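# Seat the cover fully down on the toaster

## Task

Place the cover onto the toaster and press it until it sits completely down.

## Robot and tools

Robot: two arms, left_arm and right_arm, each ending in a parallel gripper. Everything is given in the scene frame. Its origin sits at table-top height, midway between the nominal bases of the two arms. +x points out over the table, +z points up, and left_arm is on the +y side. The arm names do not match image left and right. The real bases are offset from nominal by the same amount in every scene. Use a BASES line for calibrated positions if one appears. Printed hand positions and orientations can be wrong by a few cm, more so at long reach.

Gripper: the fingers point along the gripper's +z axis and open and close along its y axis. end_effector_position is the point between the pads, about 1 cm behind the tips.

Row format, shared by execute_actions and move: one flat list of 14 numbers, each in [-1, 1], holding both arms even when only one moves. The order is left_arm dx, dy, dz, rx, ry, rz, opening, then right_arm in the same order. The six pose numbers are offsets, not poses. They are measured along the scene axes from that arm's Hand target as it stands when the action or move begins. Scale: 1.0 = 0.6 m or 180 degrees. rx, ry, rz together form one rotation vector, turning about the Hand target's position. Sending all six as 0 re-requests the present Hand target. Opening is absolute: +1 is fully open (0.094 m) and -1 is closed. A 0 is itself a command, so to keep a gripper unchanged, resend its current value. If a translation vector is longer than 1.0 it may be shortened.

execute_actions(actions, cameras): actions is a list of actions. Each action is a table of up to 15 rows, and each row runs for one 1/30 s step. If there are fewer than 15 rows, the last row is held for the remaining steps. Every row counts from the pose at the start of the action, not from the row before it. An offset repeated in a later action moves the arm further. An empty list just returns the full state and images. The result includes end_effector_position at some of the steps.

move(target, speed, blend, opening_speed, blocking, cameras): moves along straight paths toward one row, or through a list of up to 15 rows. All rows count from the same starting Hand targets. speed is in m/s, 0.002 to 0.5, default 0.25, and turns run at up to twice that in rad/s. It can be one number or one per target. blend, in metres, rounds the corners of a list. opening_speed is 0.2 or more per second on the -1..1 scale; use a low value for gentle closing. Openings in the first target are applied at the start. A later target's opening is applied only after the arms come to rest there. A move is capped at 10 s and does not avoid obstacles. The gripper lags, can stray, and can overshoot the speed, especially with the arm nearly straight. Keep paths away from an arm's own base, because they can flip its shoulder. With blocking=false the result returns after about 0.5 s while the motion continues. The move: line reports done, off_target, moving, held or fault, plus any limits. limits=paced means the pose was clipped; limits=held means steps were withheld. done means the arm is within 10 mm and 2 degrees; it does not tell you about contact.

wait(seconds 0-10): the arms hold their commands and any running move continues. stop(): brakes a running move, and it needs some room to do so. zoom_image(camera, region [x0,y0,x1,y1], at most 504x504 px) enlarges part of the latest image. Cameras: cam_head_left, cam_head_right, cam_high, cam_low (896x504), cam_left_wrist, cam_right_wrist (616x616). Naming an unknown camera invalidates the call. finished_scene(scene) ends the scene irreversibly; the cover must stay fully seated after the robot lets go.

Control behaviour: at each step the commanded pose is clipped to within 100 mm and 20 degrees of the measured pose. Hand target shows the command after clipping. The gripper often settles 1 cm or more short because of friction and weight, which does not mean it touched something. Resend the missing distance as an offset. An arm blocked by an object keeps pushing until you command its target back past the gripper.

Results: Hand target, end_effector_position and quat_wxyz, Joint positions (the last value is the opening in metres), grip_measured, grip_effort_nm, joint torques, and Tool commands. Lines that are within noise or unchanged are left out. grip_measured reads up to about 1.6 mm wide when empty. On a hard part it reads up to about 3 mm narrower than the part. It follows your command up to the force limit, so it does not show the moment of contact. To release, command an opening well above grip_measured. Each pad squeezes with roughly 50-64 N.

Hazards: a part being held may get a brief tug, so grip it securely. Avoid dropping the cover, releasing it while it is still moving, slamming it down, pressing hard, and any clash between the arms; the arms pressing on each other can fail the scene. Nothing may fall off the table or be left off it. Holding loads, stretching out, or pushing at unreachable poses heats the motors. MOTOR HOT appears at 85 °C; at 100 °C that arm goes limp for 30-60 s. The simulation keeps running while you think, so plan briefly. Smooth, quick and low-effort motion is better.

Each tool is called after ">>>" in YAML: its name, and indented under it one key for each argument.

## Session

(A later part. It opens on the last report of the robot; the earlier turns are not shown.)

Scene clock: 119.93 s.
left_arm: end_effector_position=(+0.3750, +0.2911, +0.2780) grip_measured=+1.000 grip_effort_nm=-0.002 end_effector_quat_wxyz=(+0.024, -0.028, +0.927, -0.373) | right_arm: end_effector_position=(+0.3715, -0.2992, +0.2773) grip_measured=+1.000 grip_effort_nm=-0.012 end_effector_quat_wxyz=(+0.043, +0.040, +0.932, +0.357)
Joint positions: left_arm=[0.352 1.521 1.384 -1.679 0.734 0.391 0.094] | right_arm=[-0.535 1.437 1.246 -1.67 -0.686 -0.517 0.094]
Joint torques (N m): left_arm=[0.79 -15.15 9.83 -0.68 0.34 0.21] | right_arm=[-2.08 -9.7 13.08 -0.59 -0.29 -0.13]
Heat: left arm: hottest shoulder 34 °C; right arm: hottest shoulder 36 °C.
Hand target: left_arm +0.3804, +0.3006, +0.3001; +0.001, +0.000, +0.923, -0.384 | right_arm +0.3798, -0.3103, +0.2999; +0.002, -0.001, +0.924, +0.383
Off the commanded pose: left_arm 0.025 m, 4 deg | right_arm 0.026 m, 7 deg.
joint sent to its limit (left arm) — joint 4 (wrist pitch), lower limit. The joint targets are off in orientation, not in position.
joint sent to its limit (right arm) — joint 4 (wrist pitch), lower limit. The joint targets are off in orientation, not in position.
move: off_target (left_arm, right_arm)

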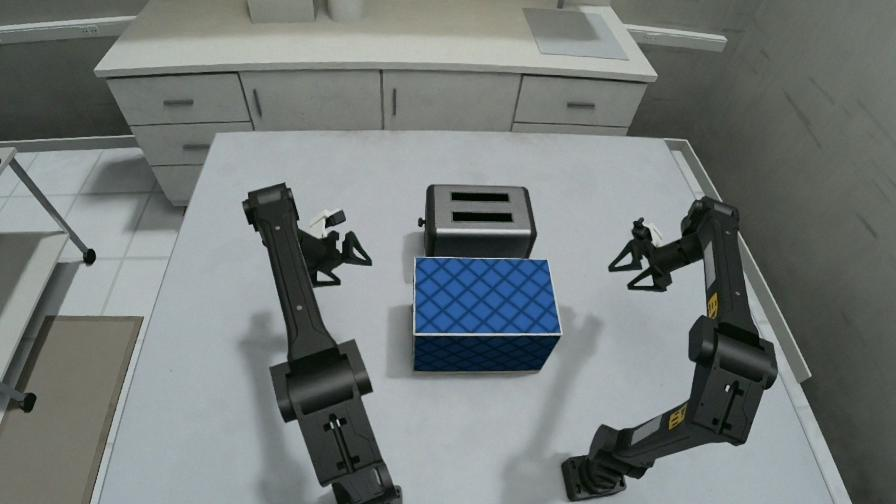

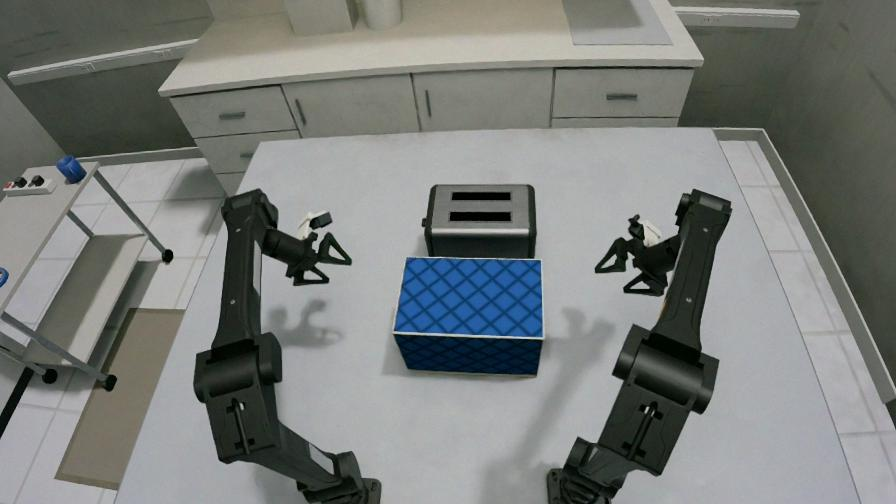

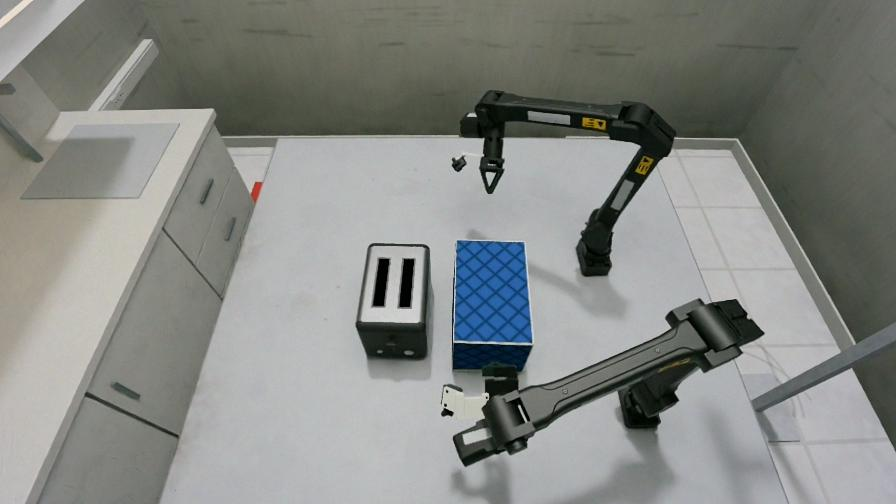

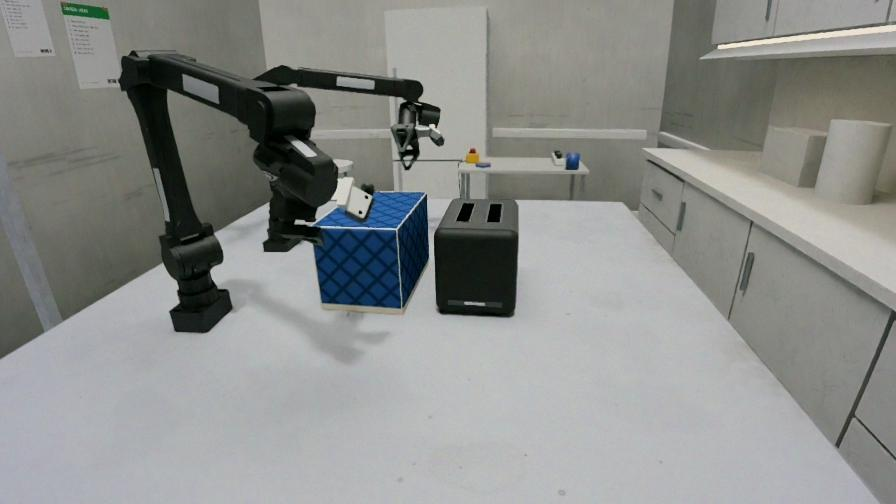

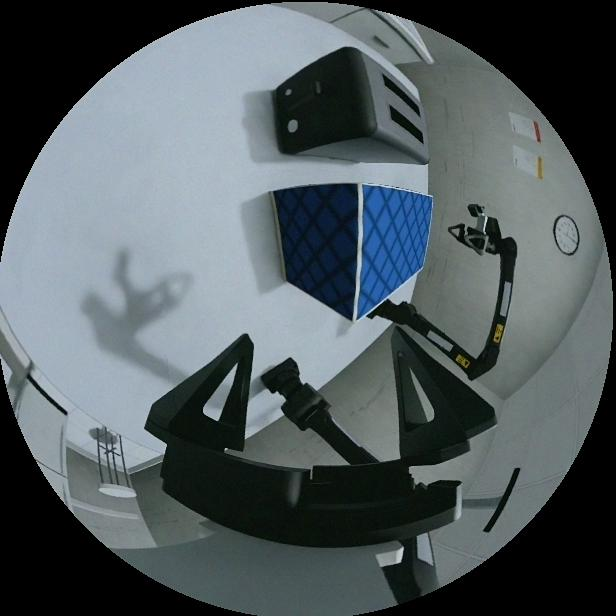

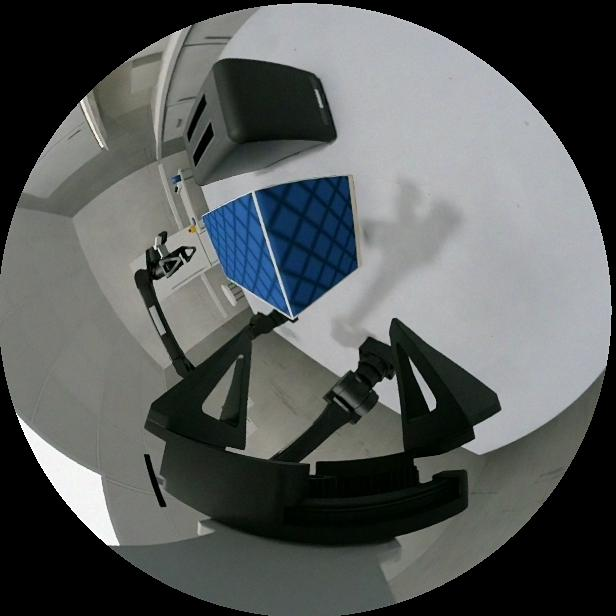

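>>> move:
  target: [-0.03,-0.143,-0.1,0,-0.111,0,1,-0.03,0.142,-0.1,0,-0.111,0,1]
  speed: 0.15

Scene clock: 132.10 s.
left_arm: end_effector_position=(+0.3612, +0.2206, +0.2309) grip_measured=+1.000 grip_effort_nm=-0.002 end_effector_quat_wxyz=(+0.149, +0.057, +0.911, -0.380) | right_arm: end_effector_position=(+0.3648, -0.2311, +0.2380) grip_measured=+1.000 grip_effort_nm=-0.007 end_effector_quat_wxyz=(+0.158, -0.061, +0.910, +0.377)
Joint positions: left_arm=[0.221 1.334 1.044 -1.187 0.838 0.31 0.094] | right_arm=[-0.421 1.288 0.968 -1.31 -0.841 -0.544 0.094]
Joint torques (N m): left_arm=[-1.26 -12.57 7.28 0.57 0.62 0.01] | right_arm=[0.09 -7.88 7.47 0.39 -0.7 0.1]
Hand target: left_arm +0.3624, +0.2147, +0.2400; +0.161, +0.067, +0.909, -0.378 | right_arm +0.3618, -0.2251, +0.2398; +0.162, -0.067, +0.909, +0.377
Off the commanded pose: left_arm 0.011 m, 2 deg | right_arm 0.007 m, 1 deg.
move: off_target (left_arm)

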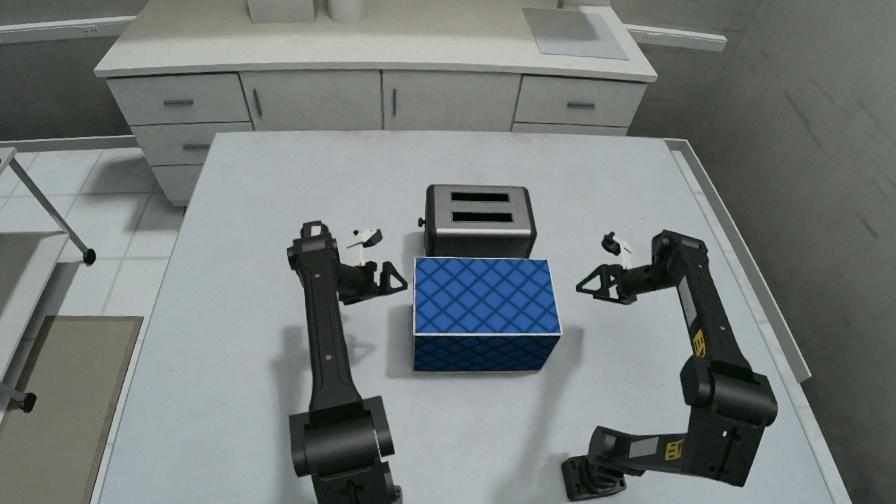

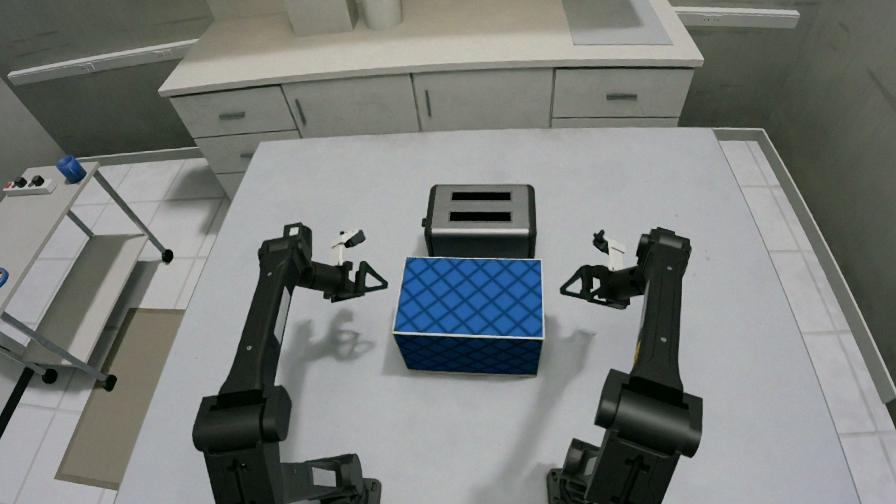

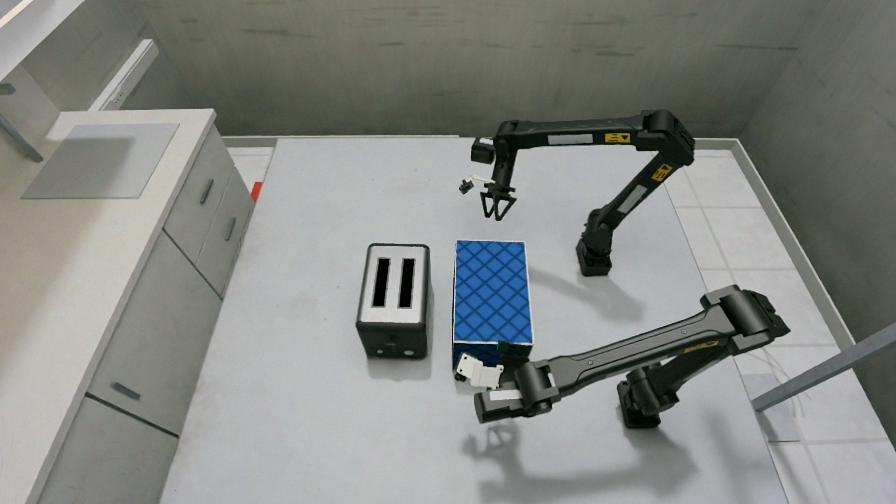

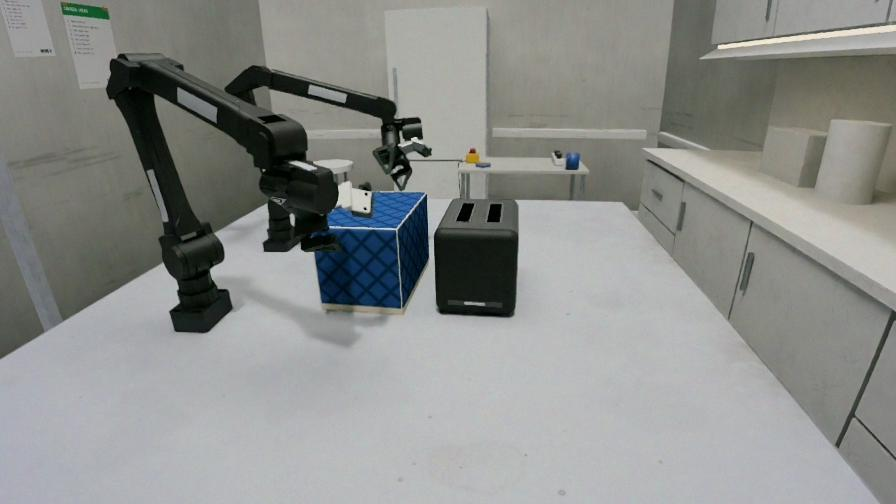

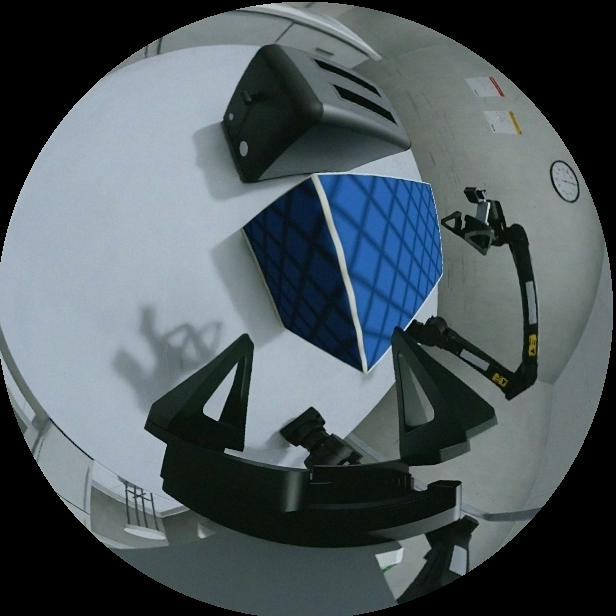

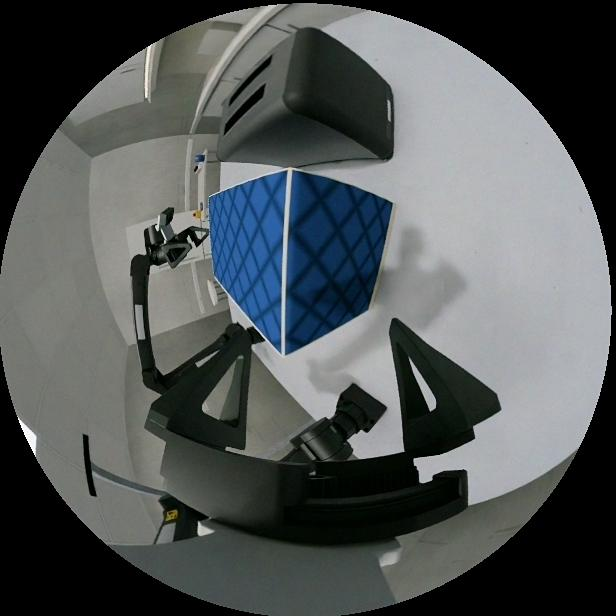

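>>> move:
  target: [0.016,-0.07,-0.04,0,0,0,1,0.015,0.085,-0.04,0,0,0,1]
  speed: 0.1

Scene clock: 144.27 s.
left_arm: end_effector_position=(+0.3702, +0.1784, +0.2096) grip_measured=+1.000 grip_effort_nm=-0.002 end_effector_quat_wxyz=(+0.152, +0.059, +0.911, -0.380) | right_arm: end_effector_position=(+0.3744, -0.1788, +0.2149) grip_measured=+1.000 grip_effort_nm=-0.007 end_effector_quat_wxyz=(+0.161, -0.066, +0.909, +0.379)
Joint positions: left_arm=[0.105 1.332 0.979 -0.993 0.819 0.141 0.094] | right_arm=[-0.265 1.26 0.876 -1.073 -0.842 -0.323 0.094]
Joint torques (N m): left_arm=[-0.97 -11.69 7.36 0.84 0.38 0.01] | right_arm=[-0.09 -7.47 7.54 0.65 -0.38 0.24]
Hand target: left_arm +0.3720, +0.1729, +0.2161; +0.161, +0.067, +0.909, -0.378 | right_arm +0.3708, -0.1741, +0.2158; +0.162, -0.067, +0.909, +0.377
Off the commanded pose: left_arm 0.009 m, 1 deg | right_arm 0.006 m, 0 deg.
move: done

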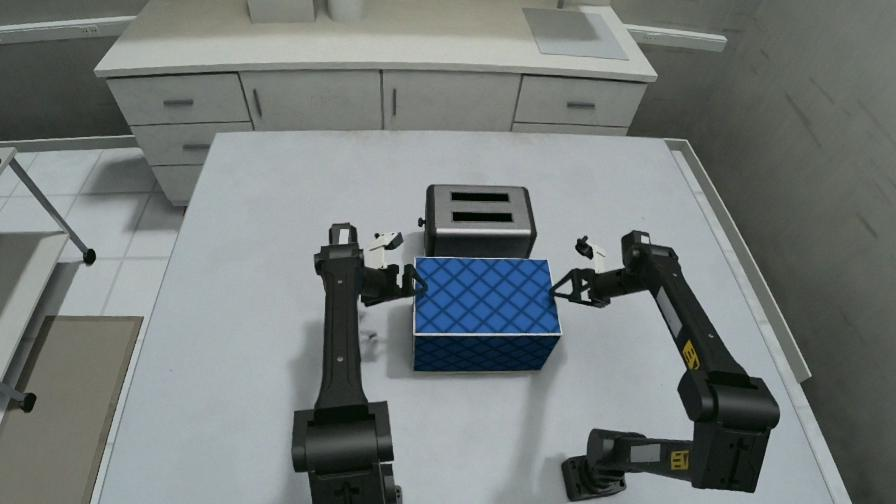

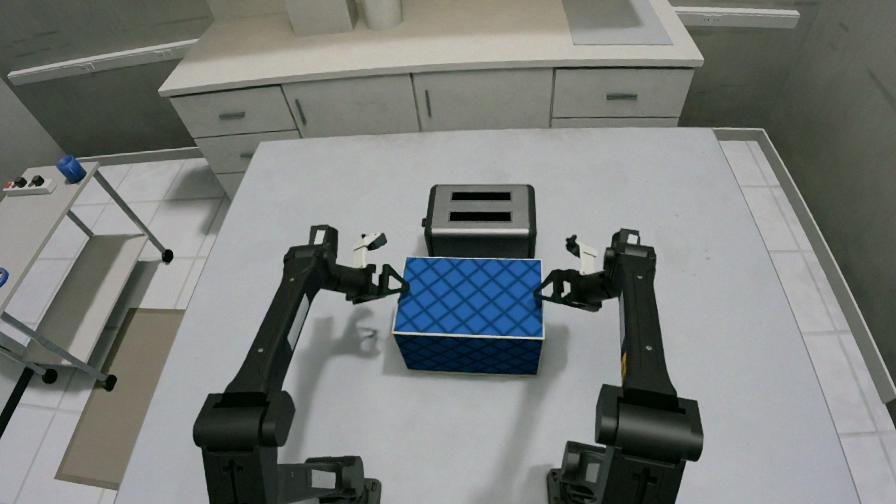

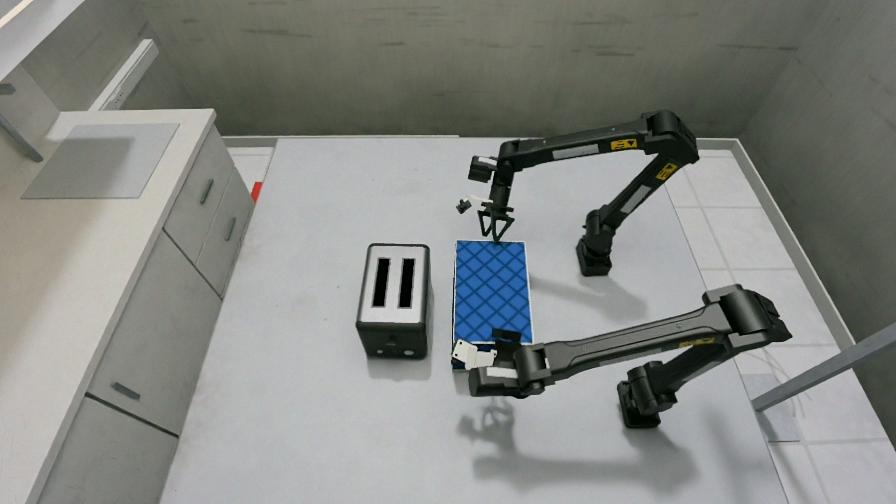

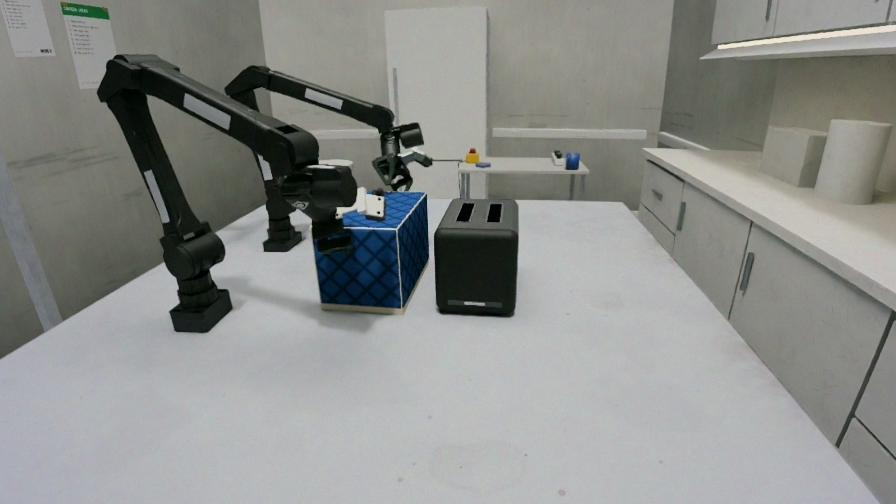

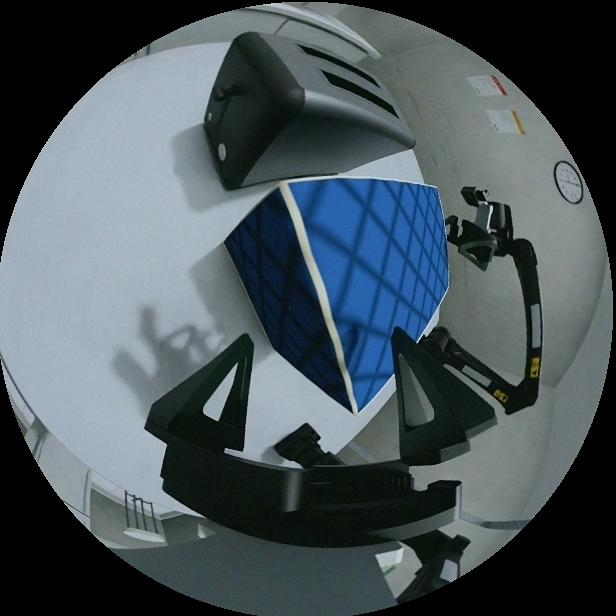

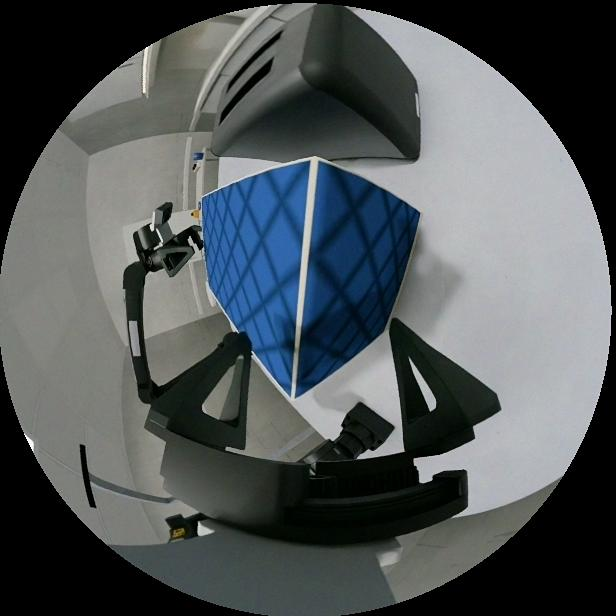

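>>> move:
  target: [0.018,-0.069,-0.053,0,0,0,1,0.011,0.065,-0.045,0,0,0,1]
  speed: 0.06

Scene clock: 154.37 s.
left_arm: end_effector_position=(+0.3795, +0.1373, +0.1874) grip_measured=+1.000 grip_effort_nm=-0.007 end_effector_quat_wxyz=(+0.163, +0.064, +0.909, -0.377) | right_arm: end_effector_position=(+0.3809, -0.1397, +0.1912) grip_measured=+1.000 grip_effort_nm=-0.012 end_effector_quat_wxyz=(+0.165, -0.068, +0.909, +0.377)
Joint positions: left_arm=[-0.006 1.346 0.92 -0.786 0.785 -0.011 0.094] | right_arm=[-0.146 1.26 0.802 -0.861 -0.819 -0.148 0.094]
Joint torques (N m): left_arm=[-1.14 -9.29 7.3 1.02 0.33 0.03] | right_arm=[0.21 -6.77 7.42 0.91 -0.35 0.23]
Hand target: left_arm +0.3829, +0.1314, +0.1844; +0.161, +0.067, +0.909, -0.378 | right_arm +0.3774, -0.1350, +0.1888; +0.162, -0.067, +0.909, +0.377
Off the commanded pose: left_arm 0.007 m, 0 deg | right_arm 0.006 m, 0 deg.
move: done

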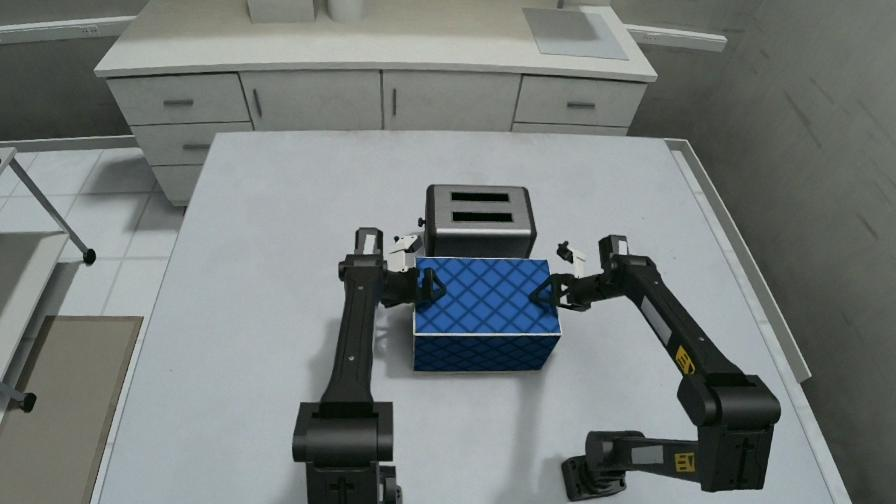

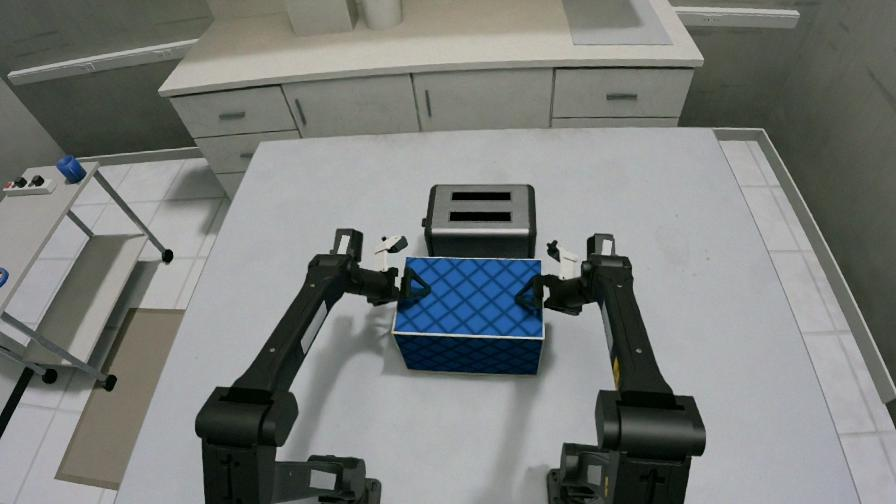

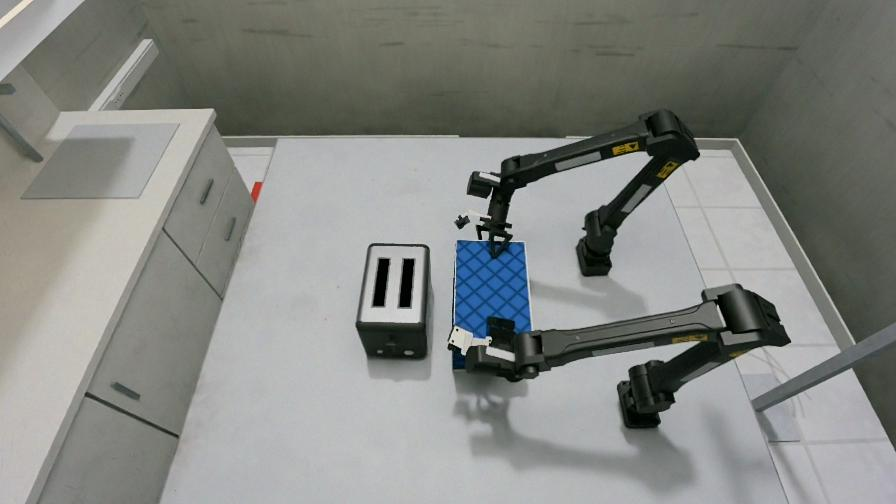

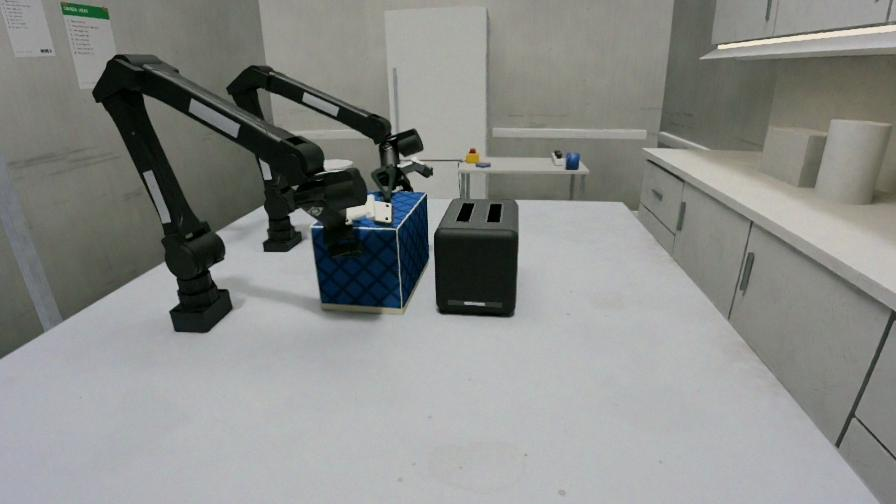

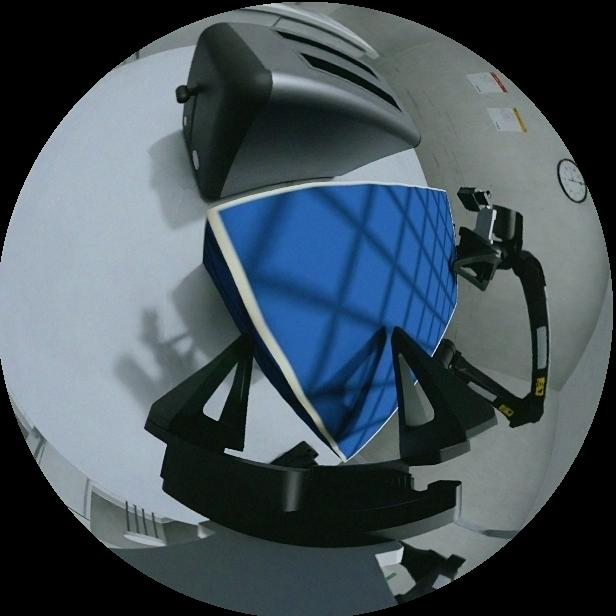

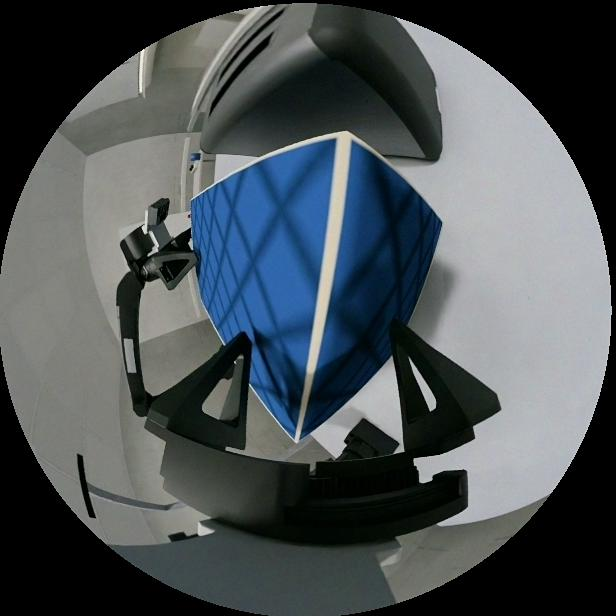

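>>> move:
  target: [0,0.032,-0.006,0,0,0,1,0.0,0.0,0,0,0,0,1]
  speed: 0.06
  cameras: ["cam_left_wrist"]

>>> move:
  target: [0,0,0,0,0,0,0,0.0,0.0,0,0,0,0,0]
  opening_speed: 0.4

Scene clock: 162.70 s.
left_arm: end_effector_position=(+0.3795, +0.1450, +0.1836) grip_measured=+1.000 grip_effort_nm=0.002 end_effector_quat_wxyz=(+0.164, +0.071, +0.909, -0.378) | right_arm: end_effector_position=(+0.3808, -0.1397, +0.1910) grip_measured=+1.000 grip_effort_nm=-0.007 end_effector_quat_wxyz=(+0.165, -0.068, +0.909, +0.377)
Joint positions: left_arm=[0.015 1.356 0.92 -0.8 0.796 0.035 0.094] | right_arm=[-0.146 1.26 0.802 -0.861 -0.819 -0.147 0.094]
Joint torques (N m): left_arm=[0.79 -9.82 7.61 0.02 0.58 0.22] | right_arm=[0.15 -6.53 7.5 0.9 -0.35 0.22]
Hand target: left_arm +0.3829, +0.1506, +0.1808; +0.161, +0.067, +0.909, -0.378 | right_arm +0.3774, -0.1351, +0.1888; +0.162, -0.067, +0.910, +0.377
Off the commanded pose: left_arm 0.007 m, 1 deg | right_arm 0.006 m, 0 deg.
move: done
Images, in order: cam_left_wrist.

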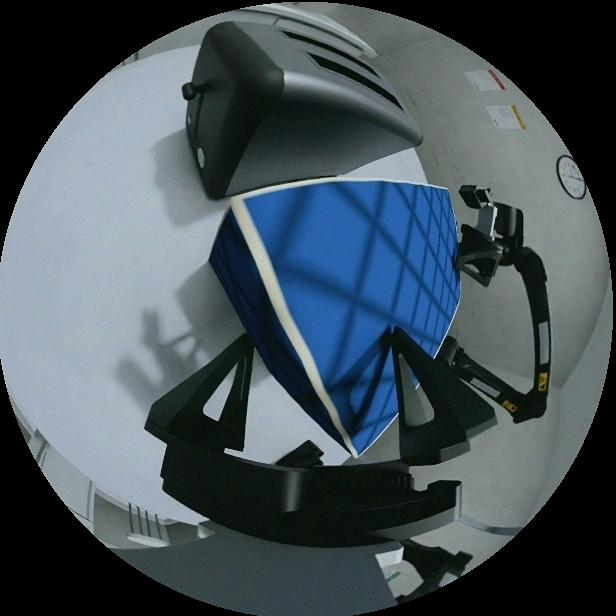

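Scene clock: 165.53 s.
left_arm: end_effector_position=(+0.3793, +0.1444, +0.1841) grip_measured=+0.003 grip_effort_nm=-0.115 end_effector_quat_wxyz=(+0.164, +0.072, +0.908, -0.380) | right_arm: end_effector_position=(+0.3808, -0.1397, +0.1910) grip_measured=+0.003 grip_effort_nm=-0.115 end_effector_quat_wxyz=(+0.165, -0.067, +0.909, +0.377)
Joint positions: left_arm=[0.015 1.356 0.92 -0.8 0.801 0.036 0.047] | right_arm=[-0.146 1.26 0.802 -0.861 -0.819 -0.146 0.047]
Joint torques (N m): left_arm=[0.97 -9.23 7.71 0.14 0.42 0.23] | right_arm=[-0.03 -6.59 7.43 0.88 -0.35 0.2]
Hand target: left_arm +0.3829, +0.1506, +0.1809; +0.161, +0.067, +0.909, -0.378 | right_arm +0.3774, -0.1351, +0.1888; +0.162, -0.067, +0.909, +0.377
Off the commanded pose: left_arm 0.008 m, 1 deg | right_arm 0.006 m, 0 deg.
move: done

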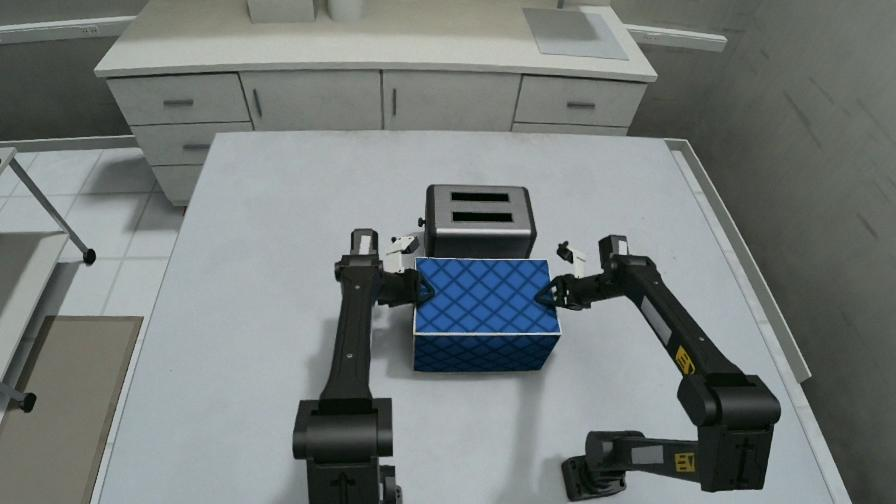

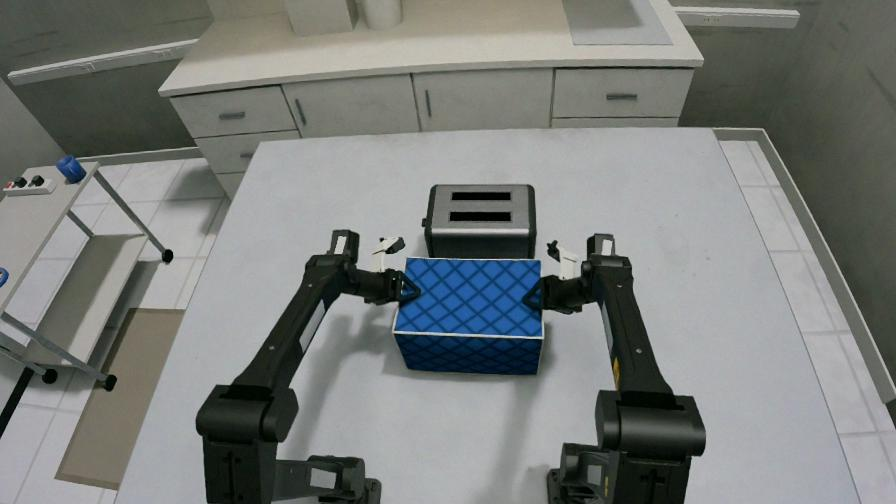

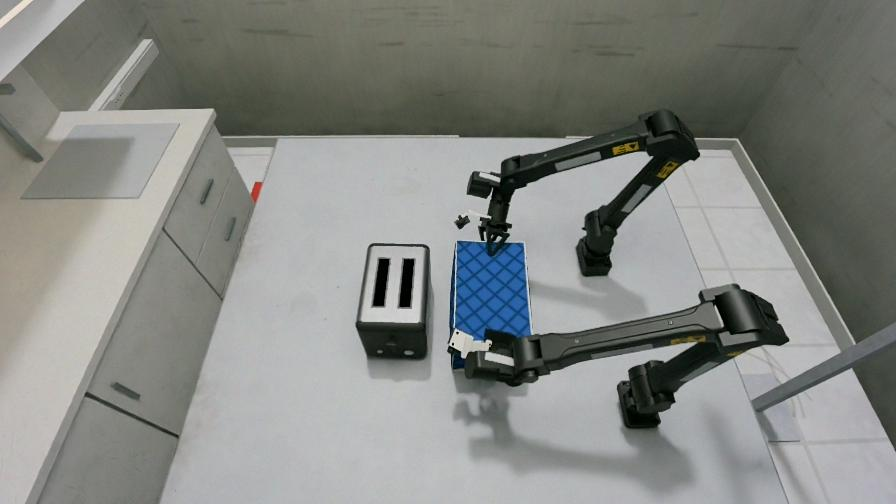

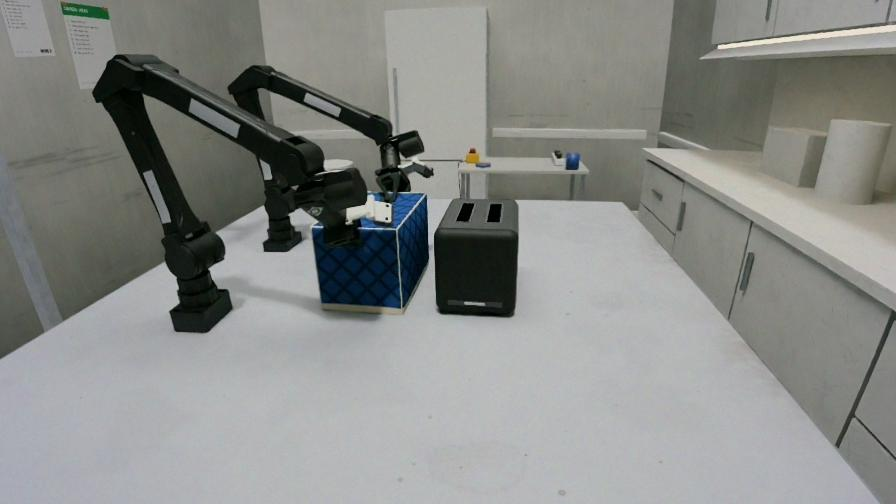

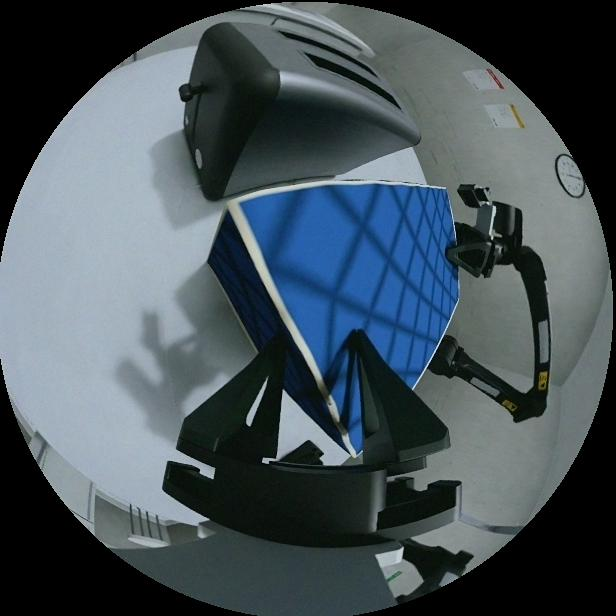

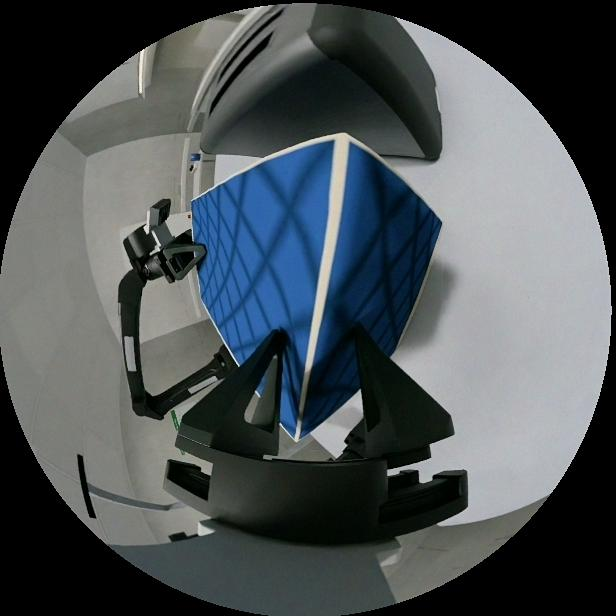

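>>> move:
  target: [0,-0.008,-0.008,0,0,0,-0.9,0.0,0.01,-0.01,0,0,0,-0.9]
  opening_speed: 0.4

Scene clock: 170.77 s.
left_arm: end_effector_position=(+0.3792, +0.1434, +0.1845) grip_measured=-0.887 grip_effort_nm=-1.004 end_effector_quat_wxyz=(+0.164, +0.071, +0.906, -0.384) | right_arm: end_effector_position=(+0.3805, -0.1271, +0.1888) grip_measured=-0.900 grip_effort_nm=-0.344 end_effector_quat_wxyz=(+0.165, -0.074, +0.906, +0.383)
Joint positions: left_arm=[0.015 1.357 0.919 -0.796 0.808 0.031 0.005] | right_arm=[-0.113 1.26 0.79 -0.822 -0.824 -0.116 0.005]
Joint torques (N m): left_arm=[0.03 -9.47 6.95 0.91 -0.06 0.13] | right_arm=[-1.03 -6.36 7.16 0.91 0.06 0.16]
Hand target: left_arm +0.3828, +0.1458, +0.1758; +0.161, +0.067, +0.909, -0.378 | right_arm +0.3774, -0.1291, +0.1827; +0.162, -0.067, +0.909, +0.377
Off the commanded pose: left_arm 0.010 m, 1 deg | right_arm 0.007 m, 1 deg.
move: done

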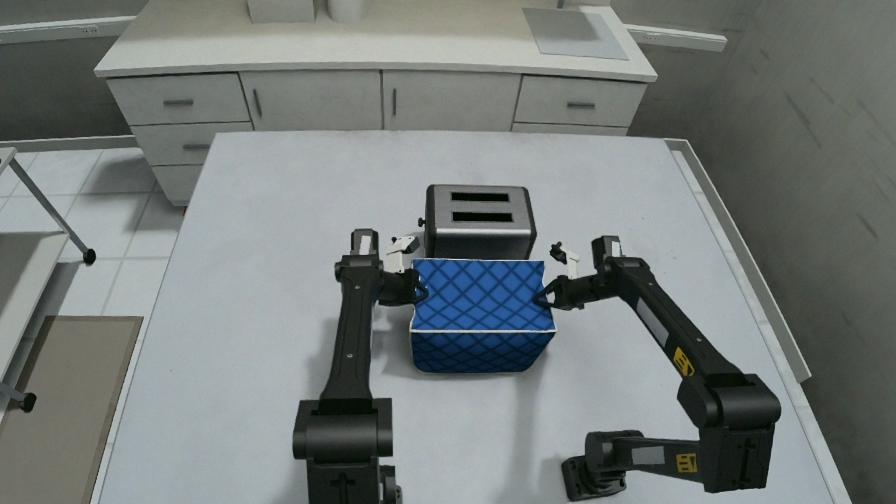

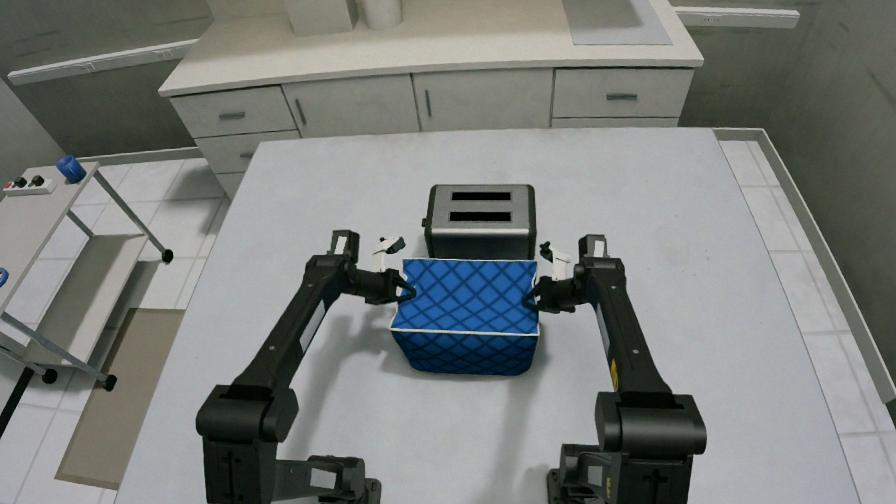

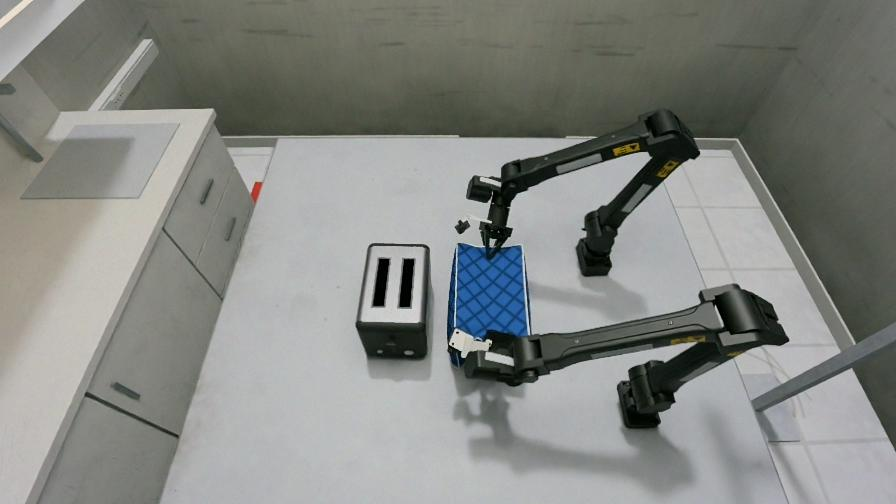

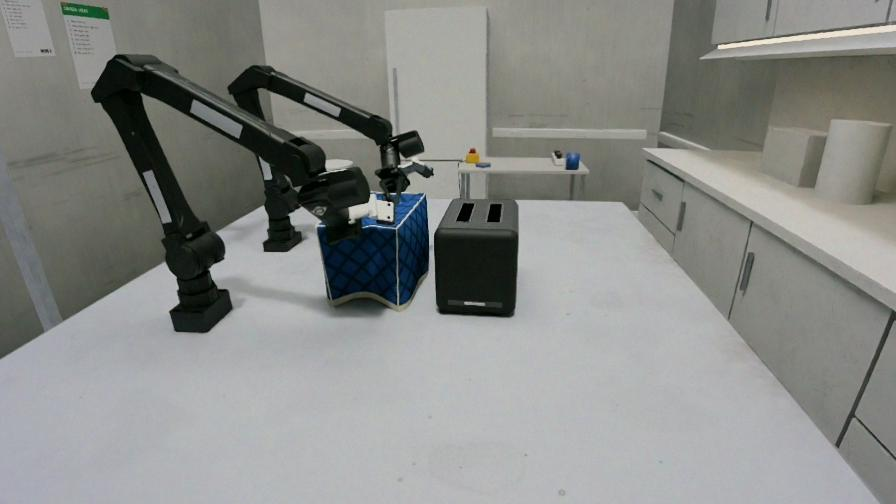

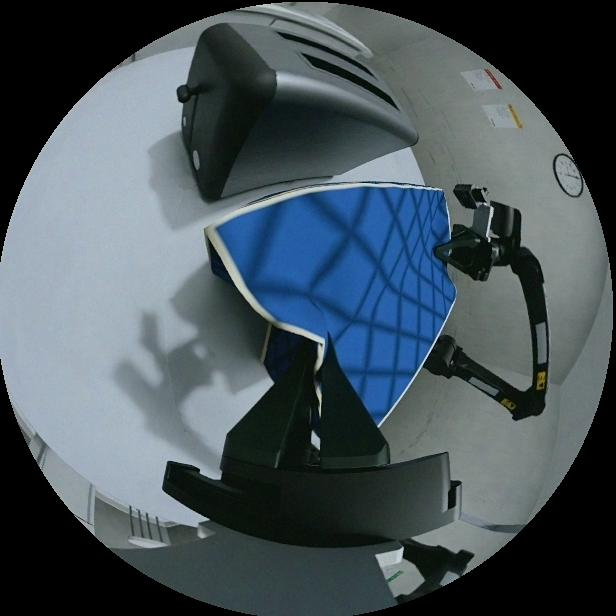

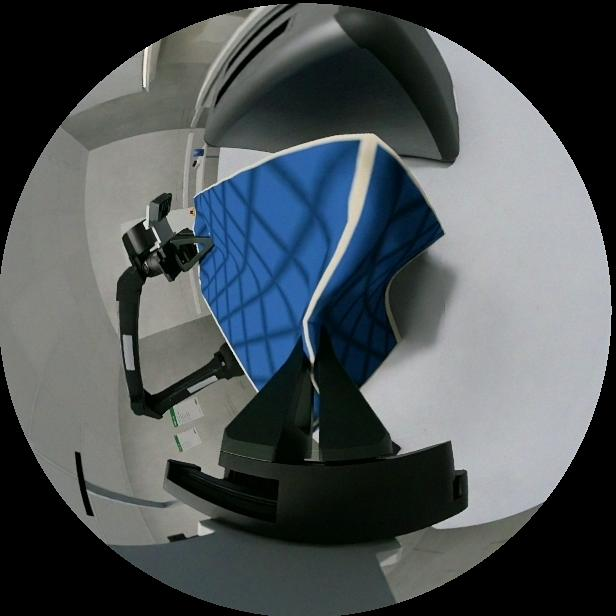

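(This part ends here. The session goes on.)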